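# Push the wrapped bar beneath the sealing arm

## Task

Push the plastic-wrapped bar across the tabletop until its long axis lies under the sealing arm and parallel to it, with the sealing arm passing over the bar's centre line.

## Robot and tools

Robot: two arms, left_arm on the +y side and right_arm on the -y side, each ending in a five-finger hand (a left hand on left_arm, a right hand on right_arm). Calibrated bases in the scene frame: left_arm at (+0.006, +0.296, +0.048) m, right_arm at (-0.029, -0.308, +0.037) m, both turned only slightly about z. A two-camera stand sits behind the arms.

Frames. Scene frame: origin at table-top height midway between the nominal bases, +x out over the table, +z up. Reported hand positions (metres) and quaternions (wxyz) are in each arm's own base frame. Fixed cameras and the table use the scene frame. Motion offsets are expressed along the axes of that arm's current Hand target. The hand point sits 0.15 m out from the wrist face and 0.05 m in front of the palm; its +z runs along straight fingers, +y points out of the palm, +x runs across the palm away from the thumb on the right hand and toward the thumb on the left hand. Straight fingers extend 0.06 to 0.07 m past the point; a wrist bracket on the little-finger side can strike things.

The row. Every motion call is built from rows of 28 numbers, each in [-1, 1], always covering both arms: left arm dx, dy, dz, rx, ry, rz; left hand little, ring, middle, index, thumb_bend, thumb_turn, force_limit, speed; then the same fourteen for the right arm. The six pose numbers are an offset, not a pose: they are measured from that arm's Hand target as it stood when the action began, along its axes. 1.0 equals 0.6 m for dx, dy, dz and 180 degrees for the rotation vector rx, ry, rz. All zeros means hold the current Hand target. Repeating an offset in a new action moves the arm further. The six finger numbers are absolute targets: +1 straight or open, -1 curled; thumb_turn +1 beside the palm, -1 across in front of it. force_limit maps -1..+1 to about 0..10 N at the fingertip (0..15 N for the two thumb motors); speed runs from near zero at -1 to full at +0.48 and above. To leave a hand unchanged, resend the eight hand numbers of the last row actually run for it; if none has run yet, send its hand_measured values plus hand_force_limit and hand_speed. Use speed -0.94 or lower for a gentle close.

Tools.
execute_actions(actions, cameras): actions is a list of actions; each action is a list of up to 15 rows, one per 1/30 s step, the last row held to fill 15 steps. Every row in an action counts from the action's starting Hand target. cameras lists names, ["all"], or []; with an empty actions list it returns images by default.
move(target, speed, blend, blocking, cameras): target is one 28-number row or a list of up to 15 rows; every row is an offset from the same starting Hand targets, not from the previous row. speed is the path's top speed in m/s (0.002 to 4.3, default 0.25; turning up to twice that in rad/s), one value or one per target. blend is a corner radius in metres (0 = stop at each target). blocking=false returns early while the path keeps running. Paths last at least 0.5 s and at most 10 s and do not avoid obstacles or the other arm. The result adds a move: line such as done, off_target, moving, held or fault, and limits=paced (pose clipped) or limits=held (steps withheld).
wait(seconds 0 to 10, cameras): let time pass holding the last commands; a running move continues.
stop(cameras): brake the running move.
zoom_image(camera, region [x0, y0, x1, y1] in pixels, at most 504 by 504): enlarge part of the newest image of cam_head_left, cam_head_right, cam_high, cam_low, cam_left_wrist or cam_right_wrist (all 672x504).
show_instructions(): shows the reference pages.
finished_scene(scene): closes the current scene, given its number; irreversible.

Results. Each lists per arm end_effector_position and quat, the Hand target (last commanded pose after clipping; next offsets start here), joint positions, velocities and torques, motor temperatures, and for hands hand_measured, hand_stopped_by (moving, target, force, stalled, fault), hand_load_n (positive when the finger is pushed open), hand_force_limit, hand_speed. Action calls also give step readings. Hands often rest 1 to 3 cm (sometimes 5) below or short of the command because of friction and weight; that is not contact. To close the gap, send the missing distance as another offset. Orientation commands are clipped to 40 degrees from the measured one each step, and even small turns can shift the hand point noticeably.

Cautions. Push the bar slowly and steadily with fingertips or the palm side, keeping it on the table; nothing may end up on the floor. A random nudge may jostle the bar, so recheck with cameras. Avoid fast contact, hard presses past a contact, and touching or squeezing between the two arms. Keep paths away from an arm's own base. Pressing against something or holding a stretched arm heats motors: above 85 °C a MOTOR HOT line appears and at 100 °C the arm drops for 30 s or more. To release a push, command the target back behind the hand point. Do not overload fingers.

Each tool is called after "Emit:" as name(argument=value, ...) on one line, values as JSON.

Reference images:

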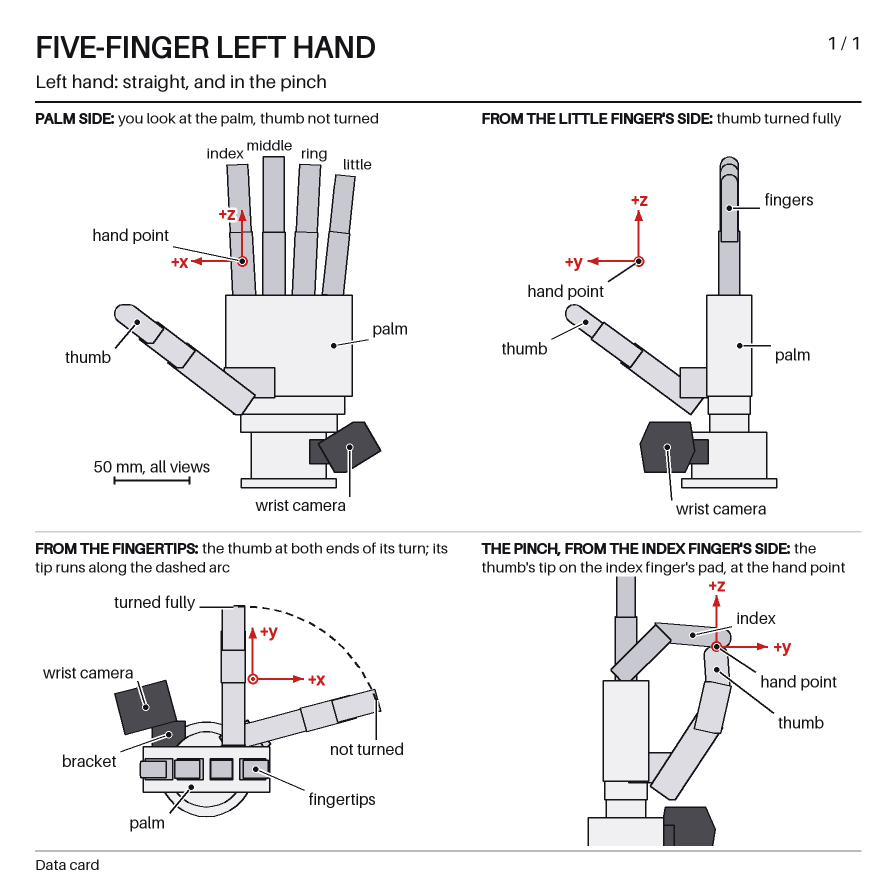

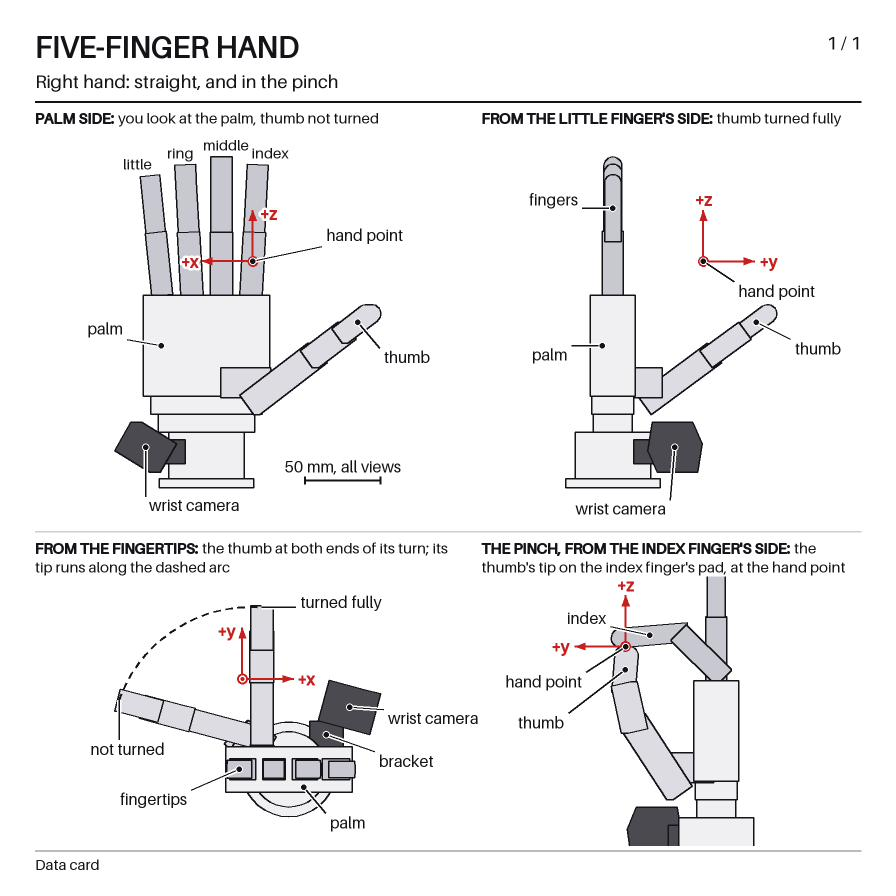

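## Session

Emit:
execute_actions(actions=[])

Emit:
zoom_image(camera="cam_high", region=[160, 90, 500, 390])

Emit:
zoom_image(camera="cam_head_left", region=[240, 180, 440, 330])

Scene clock: 0.00 s.
left_arm: end_effector_position=(+0.2632, -0.2099, +0.1398) hand_measured=(+1.000, +1.000, +1.000, +1.000, +1.000, +1.000) hand_load_n=(+0.0, +0.0, +0.0, +0.0, +0.0, +0.0) hand_stopped_by=(target, target, target, target, target, target) hand_force_limit=0.00 hand_speed=-0.80 end_effector_quat_wxyz=(-0.258, +0.902, -0.329, +0.106) | right_arm: end_effector_position=(+0.5999, -0.0884, +0.2981) hand_measured=(+1.000, +1.000, +1.000, +1.000, +1.000, +1.000) hand_load_n=(+0.0, +0.0, +0.0, +0.0, +0.0, +0.0) hand_stopped_by=(target, target, target, target, target, target) hand_force_limit=0.00 hand_speed=-0.80 end_effector_quat_wxyz=(+0.208, -0.641, +0.720, -0.167)
Joint positions: left_arm=[-0.843 1.179 0.921 -1.379 -0.561 -1.733] | right_arm=[-0.235 1.734 1.902 -1.215 -0.146 -0.079]
Joint velocities: within noise
Joint torques (N m): no reading
Motor temperatures (°C): left_arm=[30 29 35 30 28 29] | right_arm=[31 29 34 30 30 30]
Heat: left arm: hottest elbow 35 °C; right arm: hottest elbow 34 °C.
Hand target: left_arm +0.2689, -0.2163, +0.1497; -0.252, +0.904, -0.326, +0.117 | right_arm +0.6054, -0.0897, +0.3132; +0.218, -0.638, +0.716, -0.181

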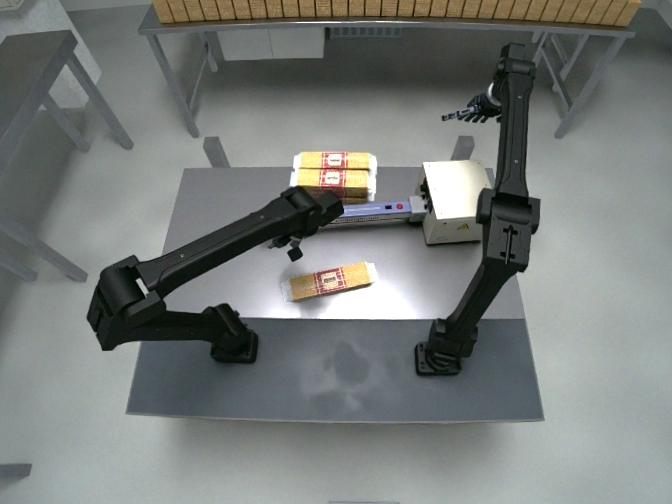

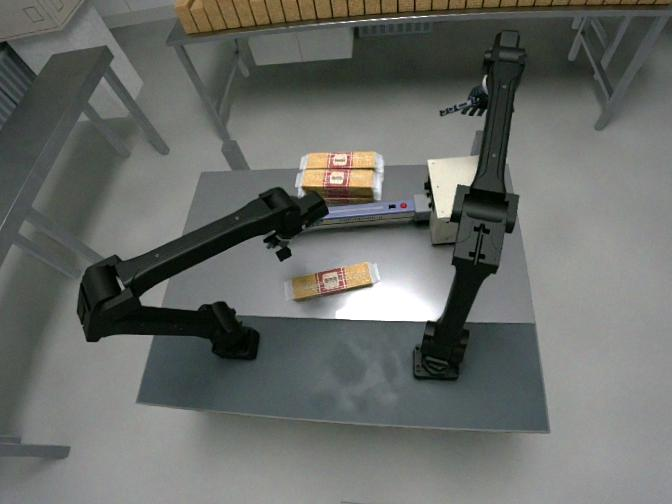

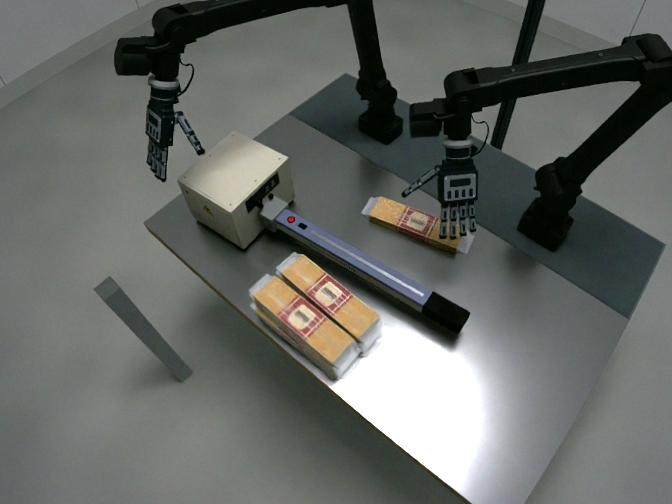

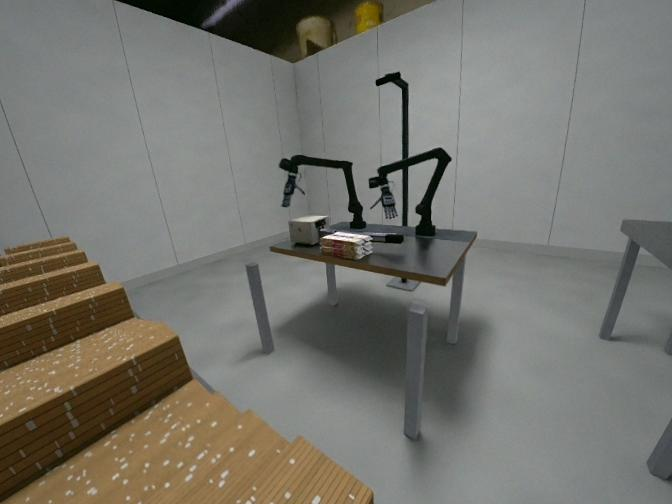

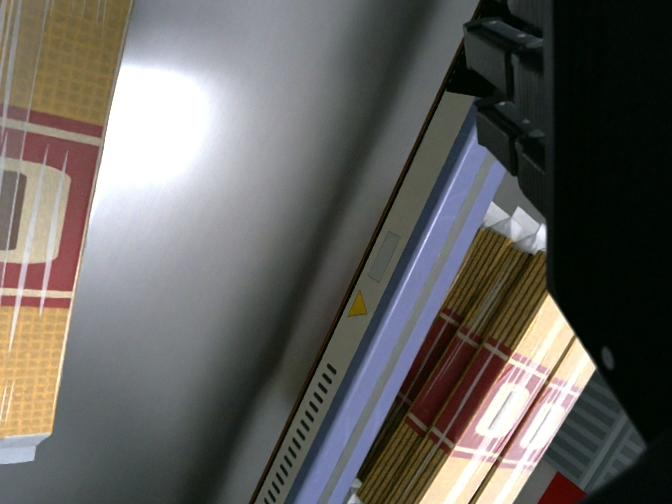

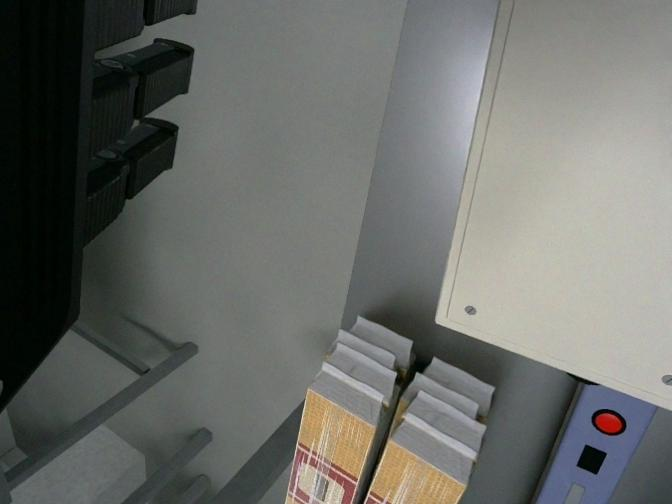

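Scaled by 1.482 from the camera's 672x504 image, which has a finer 960x720 frame.

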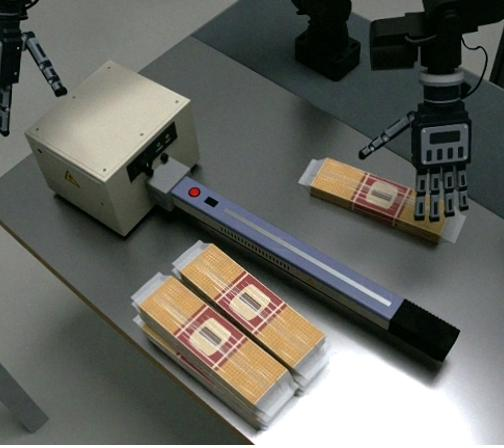

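Scaled by 2.520 from the camera's 672x504 image, which has a finer 960x720 frame.

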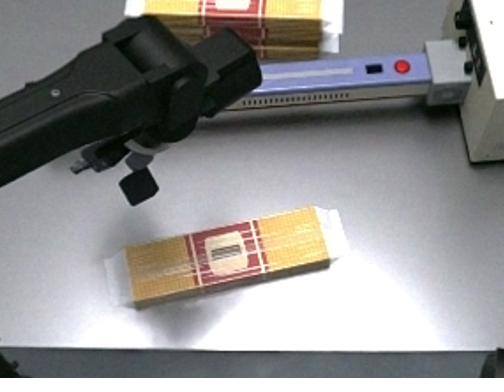

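Emit:
move(target=[[-0.1055,0.1752,-0.156,-0.0959,0.0895,0.2407,1,1,1,1,1,1,0,-0.8,0,0,0,0,0,0,1,1,1,1,1,1,0,-0.8],[-0.1543,0.3453,-0.1275,-0.0959,0.0895,0.2407,1,1,1,1,1,1,0,-0.8,0,0,0,0,0,0,1,1,1,1,1,1,0,-0.8],[-0.1607,0.4163,-0.0145,-0.0959,0.0895,0.2407,1,1,1,1,1,1,0,-0.8,0,0,0,0,0,0,1,1,1,1,1,1,0,-0.8],[0.1923,0.1995,0.1413,-0.0959,0.0895,0.2407,1,1,1,1,1,1,0,-0.8,0,0,0,0,0,0,1,1,1,1,1,1,0,-0.8]], speed=[0.3,0.25,0.2,0.13], blend=[0.03,0.02,0,0], cameras=["cam_high","cam_head_left","cam_head_right"])

Emit:
zoom_image(camera="cam_high", region=[320, 220, 440, 320])

Emit:
zoom_image(camera="cam_head_right", region=[270, 205, 390, 265])

Emit:
zoom_image(camera="cam_head_left", region=[270, 205, 390, 265])

Scene clock: 37.67 s.
left_arm: end_effector_position=(+0.3011, -0.3253, +0.0092) hand_measured=(+1.000, +1.000, +1.000, +1.000, +1.000, +1.000) hand_load_n=(+0.0, -1.0, +0.0, +0.0, +0.0, +0.0) hand_stopped_by=(target, target, target, target, target, target) hand_force_limit=0.00 hand_speed=-0.80 end_effector_quat_wxyz=(-0.094, +0.721, -0.684, +0.067) | right_arm: end_effector_position=(+0.5999, -0.0884, +0.2981) hand_measured=(+1.000, +1.000, +1.000, +1.000, +1.000, +1.000) hand_load_n=(+0.0, +0.0, +0.0, +0.0, +0.0, +0.0) hand_stopped_by=(target, target, target, target, target, target) hand_force_limit=0.00 hand_speed=-0.80 end_effector_quat_wxyz=(+0.208, -0.641, +0.720, -0.167)
Joint positions: left_arm=[-0.762 1.628 1.019 -0.827 -0.189 -0.802] | right_arm=[-0.235 1.734 1.902 -1.215 -0.146 -0.079]
Joint torques (N m): left_arm=[-0.26 -12.92 9.2 0.95 -0.02 0.15] | right_arm=[-1.14 -18.78 11.06 1.51 -0.06 0.09]
Motor temperatures (°C): left_arm=[30 30 37 30 28 29] | right_arm=[31 30 41 30 30 30]
Heat: left arm: hottest elbow 37 °C; right arm: hottest elbow 41 °C.
Hand target: left_arm +0.3249, -0.3380, +0.0196; -0.095, +0.723, -0.679, +0.089 | right_arm +0.6054, -0.0897, +0.3132; +0.218, -0.638, +0.716, -0.181
Off the commanded pose: left_arm 0.029 m, 3 deg | right_arm 0.016 m, 2 deg.
move: off_target (left_arm, right_arm)
Images, in order (width x height): cam_head_left 672x504, cam_head_right 672x504, cam_high 672x504.

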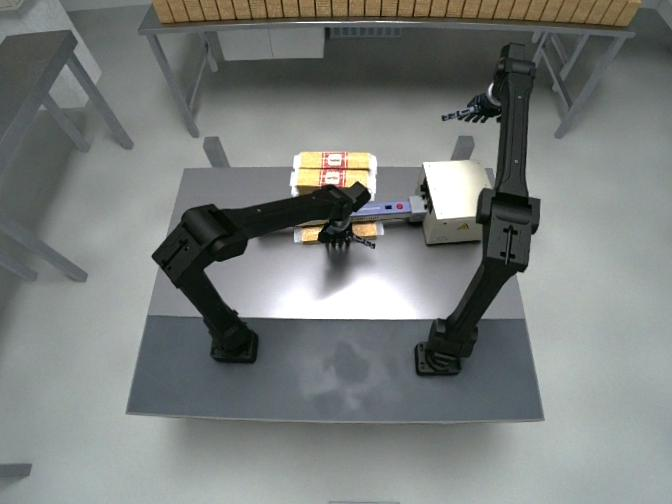

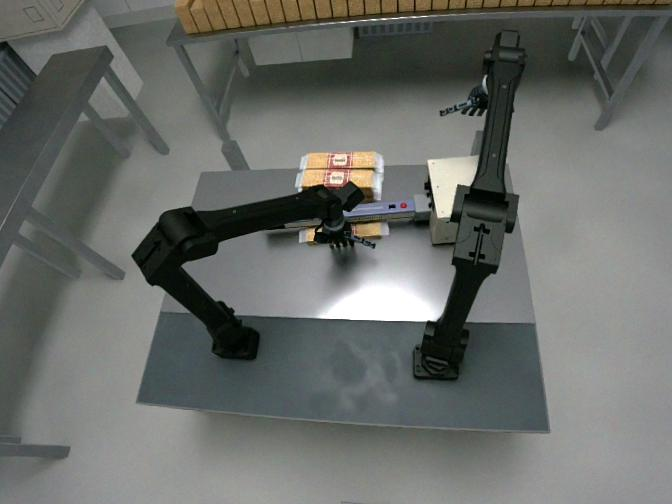

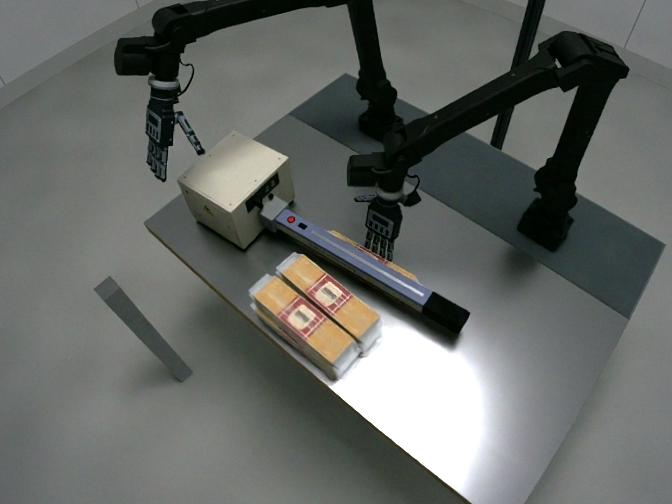

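Scaled by 4.200 from the camera's 672x504 image, which has a finer 960x720 frame.

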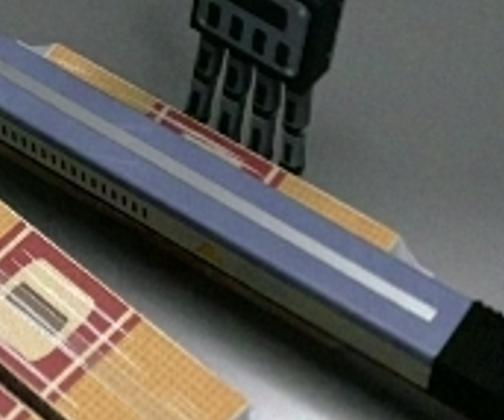

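Scaled by 4.200 from the camera's 672x504 image, which has a finer 960x720 frame.

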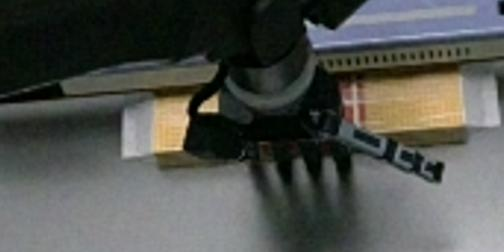

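Scaled by 4.200 from the camera's 672x504 image, which has a finer 960x720 frame.

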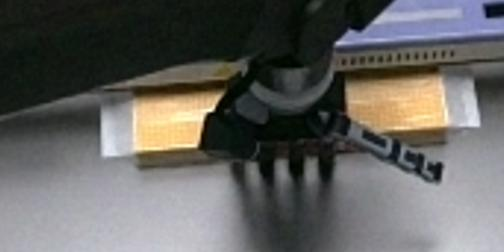

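Emit:
zoom_image(camera="cam_high", region=[325, 225, 365, 265])

Emit:
zoom_image(camera="cam_high", region=[385, 255, 425, 295])

Emit:
zoom_image(camera="cam_head_left", region=[350, 215, 390, 245])

Emit:
zoom_image(camera="cam_head_left", region=[290, 218, 330, 248])

Scaled by 12.600 from the camera's 672x504 image, which has a finer 960x720 frame.

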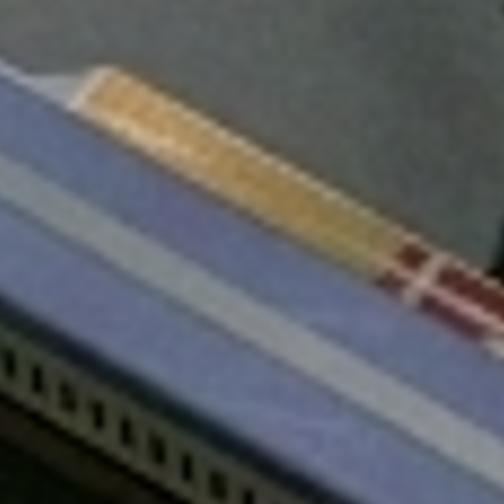

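Scaled by 12.600 from the camera's 672x504 image, which has a finer 960x720 frame.

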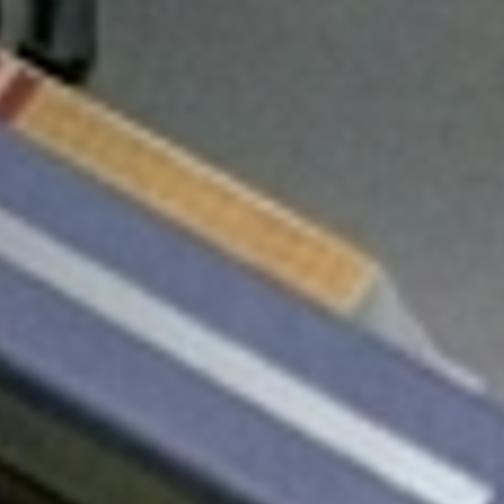

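Scaled by 12.600 from the camera's 672x504 image, which has a finer 960x720 frame.

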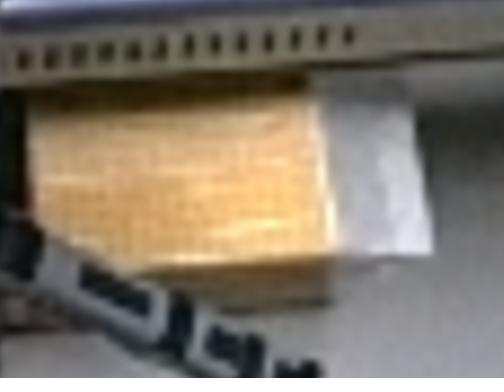

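Scaled by 12.600 from the camera's 672x504 image, which has a finer 960x720 frame.

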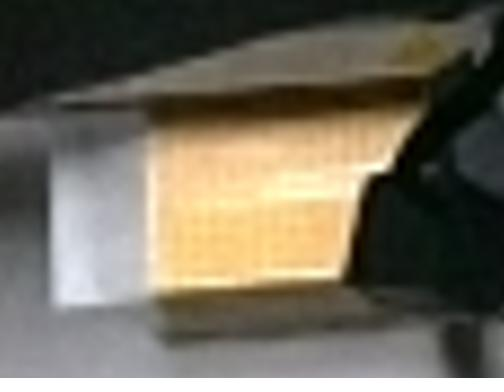

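Emit:
move(target=[0,-0.0499,0.0133,0,0,0.0056,1,1,1,1,1,1,0,-0.8,0,0,0,0,0,0,1,1,1,1,1,1,0,-0.8], speed=0.1, cameras=["cam_high","cam_head_left"])

Emit:
zoom_image(camera="cam_high", region=[325, 240, 365, 280])

Emit:
zoom_image(camera="cam_high", region=[380, 275, 420, 315])

Emit:
zoom_image(camera="cam_head_left", region=[350, 215, 390, 245])

Emit:
zoom_image(camera="cam_head_left", region=[290, 218, 330, 248])

Scene clock: 57.03 s.
left_arm: end_effector_position=(+0.3308, -0.3253, +0.0084) hand_measured=(+1.000, +1.000, +1.000, +1.000, +1.000, +1.000) hand_load_n=(+0.0, -1.0, -0.5, +0.0, -0.5, +0.0) hand_stopped_by=(target, target, target, target, target, target) hand_force_limit=0.00 hand_speed=-0.80 end_effector_quat_wxyz=(-0.094, +0.715, -0.690, +0.068) | right_arm: end_effector_position=(+0.5999, -0.0884, +0.2981) hand_measured=(+1.000, +1.000, +1.000, +1.000, +1.000, +1.000) hand_load_n=(+0.0, +0.0, +0.0, +0.0, +0.0, +0.0) hand_stopped_by=(target, target, target, target, target, target) hand_force_limit=0.00 hand_speed=-0.80 end_effector_quat_wxyz=(+0.208, -0.641, +0.720, -0.167)
Joint positions: left_arm=[-0.717 1.678 1.082 -0.827 -0.18 -0.738] | right_arm=[-0.235 1.734 1.902 -1.215 -0.146 -0.079]
Joint torques (N m): left_arm=[-0.21 -13.63 9.62 0.66 -0.04 0.14] | right_arm=[-1.44 -18.37 11.21 1.55 -0.04 0.06]
Heat: left arm: hottest elbow 41 °C; right arm: hottest elbow 42 °C.
Hand target: left_arm +0.3558, -0.3360, +0.0196; -0.096, +0.717, -0.685, +0.088 | right_arm +0.6054, -0.0897, +0.3132; +0.218, -0.638, +0.716, -0.181
Off the commanded pose: left_arm 0.029 m, 2 deg | right_arm 0.016 m, 2 deg.
move: off_target (left_arm, right_arm)
Images, in order (width x height): cam_head_left 672x504, cam_high 672x504.

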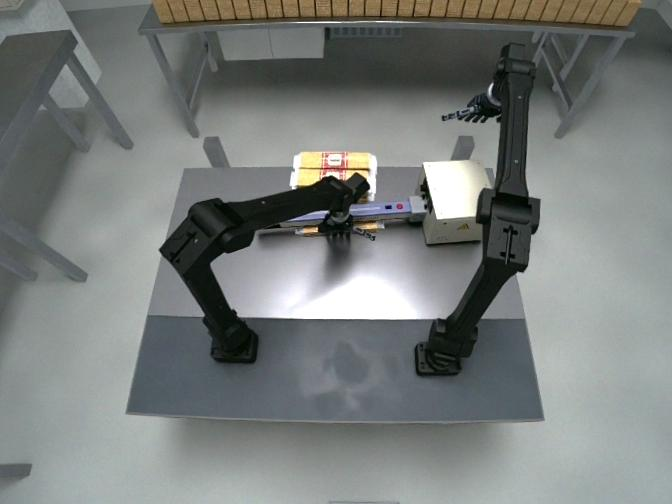

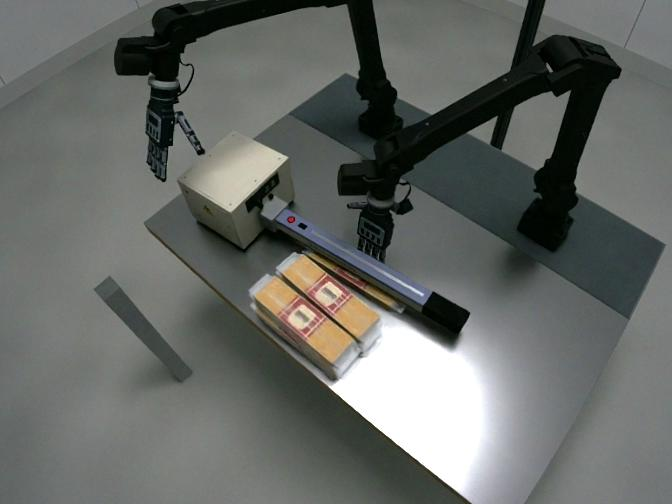

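Scaled by 12.600 from the camera's 672x504 image, which has a finer 960x720 frame.

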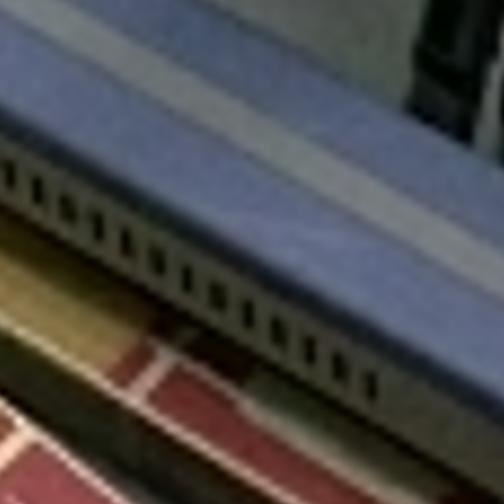

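Scaled by 12.600 from the camera's 672x504 image, which has a finer 960x720 frame.

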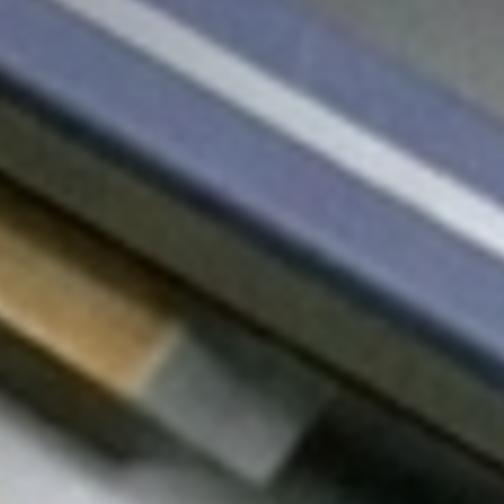

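Scaled by 12.600 from the camera's 672x504 image, which has a finer 960x720 frame.

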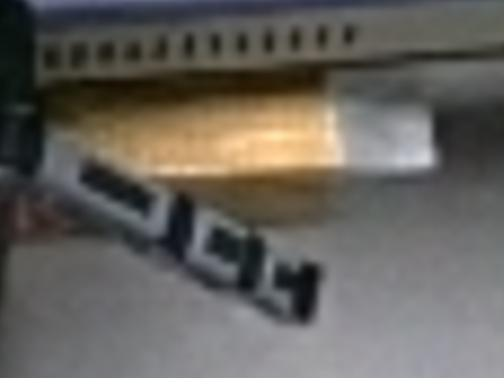

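Scaled by 12.600 from the camera's 672x504 image, which has a finer 960x720 frame.

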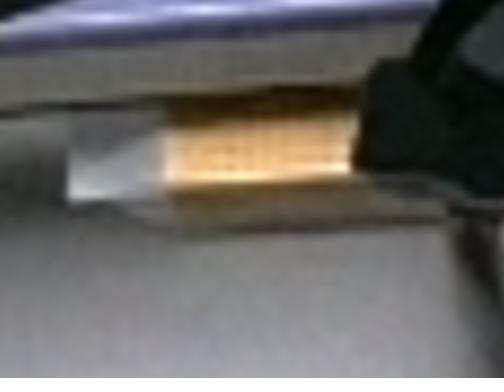

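Emit:
move(target=[0.0018,0.113,-0.0302,0,0,0,1,1,1,1,1,1,0,-0.8,0,0,0,0,0,0,1,1,1,1,1,1,0,-0.8], speed=0.15, cameras=["cam_high"])

Emit:
zoom_image(camera="cam_high", region=[320, 230, 440, 330])

Scene clock: 65.30 s.
left_arm: end_effector_position=(+0.2872, -0.3355, +0.0136) hand_measured=(+1.000, +1.000, +1.000, +1.000, +1.000, +1.000) hand_load_n=(+0.0, +0.0, +0.0, +0.0, +0.0, +0.0) hand_stopped_by=(target, target, target, target, target, target) hand_force_limit=0.00 hand_speed=-0.80 end_effector_quat_wxyz=(-0.096, +0.717, -0.686, +0.077) | right_arm: end_effector_position=(+0.5999, -0.0884, +0.2981) hand_measured=(+1.000, +1.000, +1.000, +1.000, +1.000, +1.000) hand_load_n=(+0.0, +0.0, +0.0, +0.0, +0.0, +0.0) hand_stopped_by=(target, target, target, target, target, target) hand_force_limit=0.00 hand_speed=-0.80 end_effector_quat_wxyz=(+0.208, -0.641, +0.720, -0.167)
Joint positions: left_arm=[-0.804 1.604 1.002 -0.82 -0.199 -0.833] | right_arm=[-0.235 1.734 1.902 -1.215 -0.146 -0.079]
Joint torques (N m): left_arm=[-2.2 -15.03 5.6 0.79 -0.07 0] | right_arm=[-0.97 -19.08 11.26 1.37 -0.07 0.02]
Heat: left arm: hottest elbow 41 °C; right arm: hottest elbow 43 °C.
Hand target: left_arm +0.2858, -0.3404, +0.0197; -0.096, +0.717, -0.685, +0.088 | right_arm +0.6054, -0.0897, +0.3132; +0.218, -0.638, +0.716, -0.181
Off the commanded pose: left_arm 0.008 m, 1 deg | right_arm 0.016 m, 2 deg.
move: off_target (right_arm)
Images, in order (width x height): cam_high 672x504.

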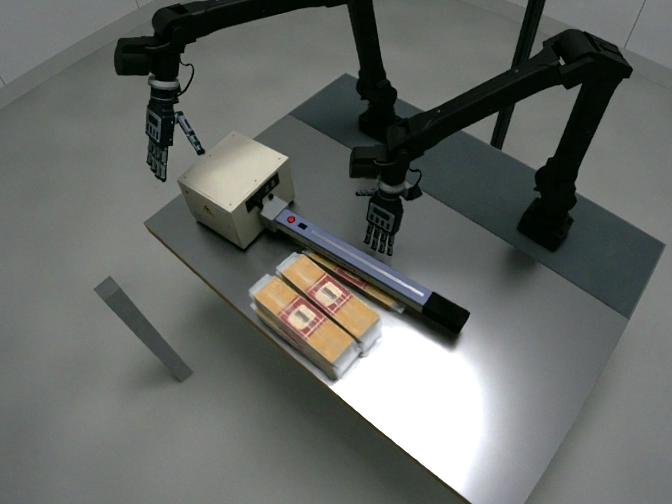

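Scaled by 4.200 from the camera's 672x504 image, which has a finer 960x720 frame.

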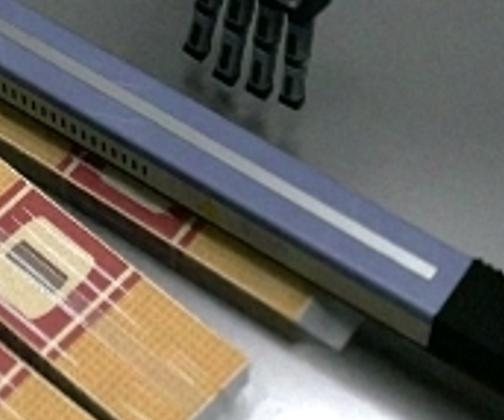

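Emit:
finished_scene(scene=3)

The scene is finished: the task was done.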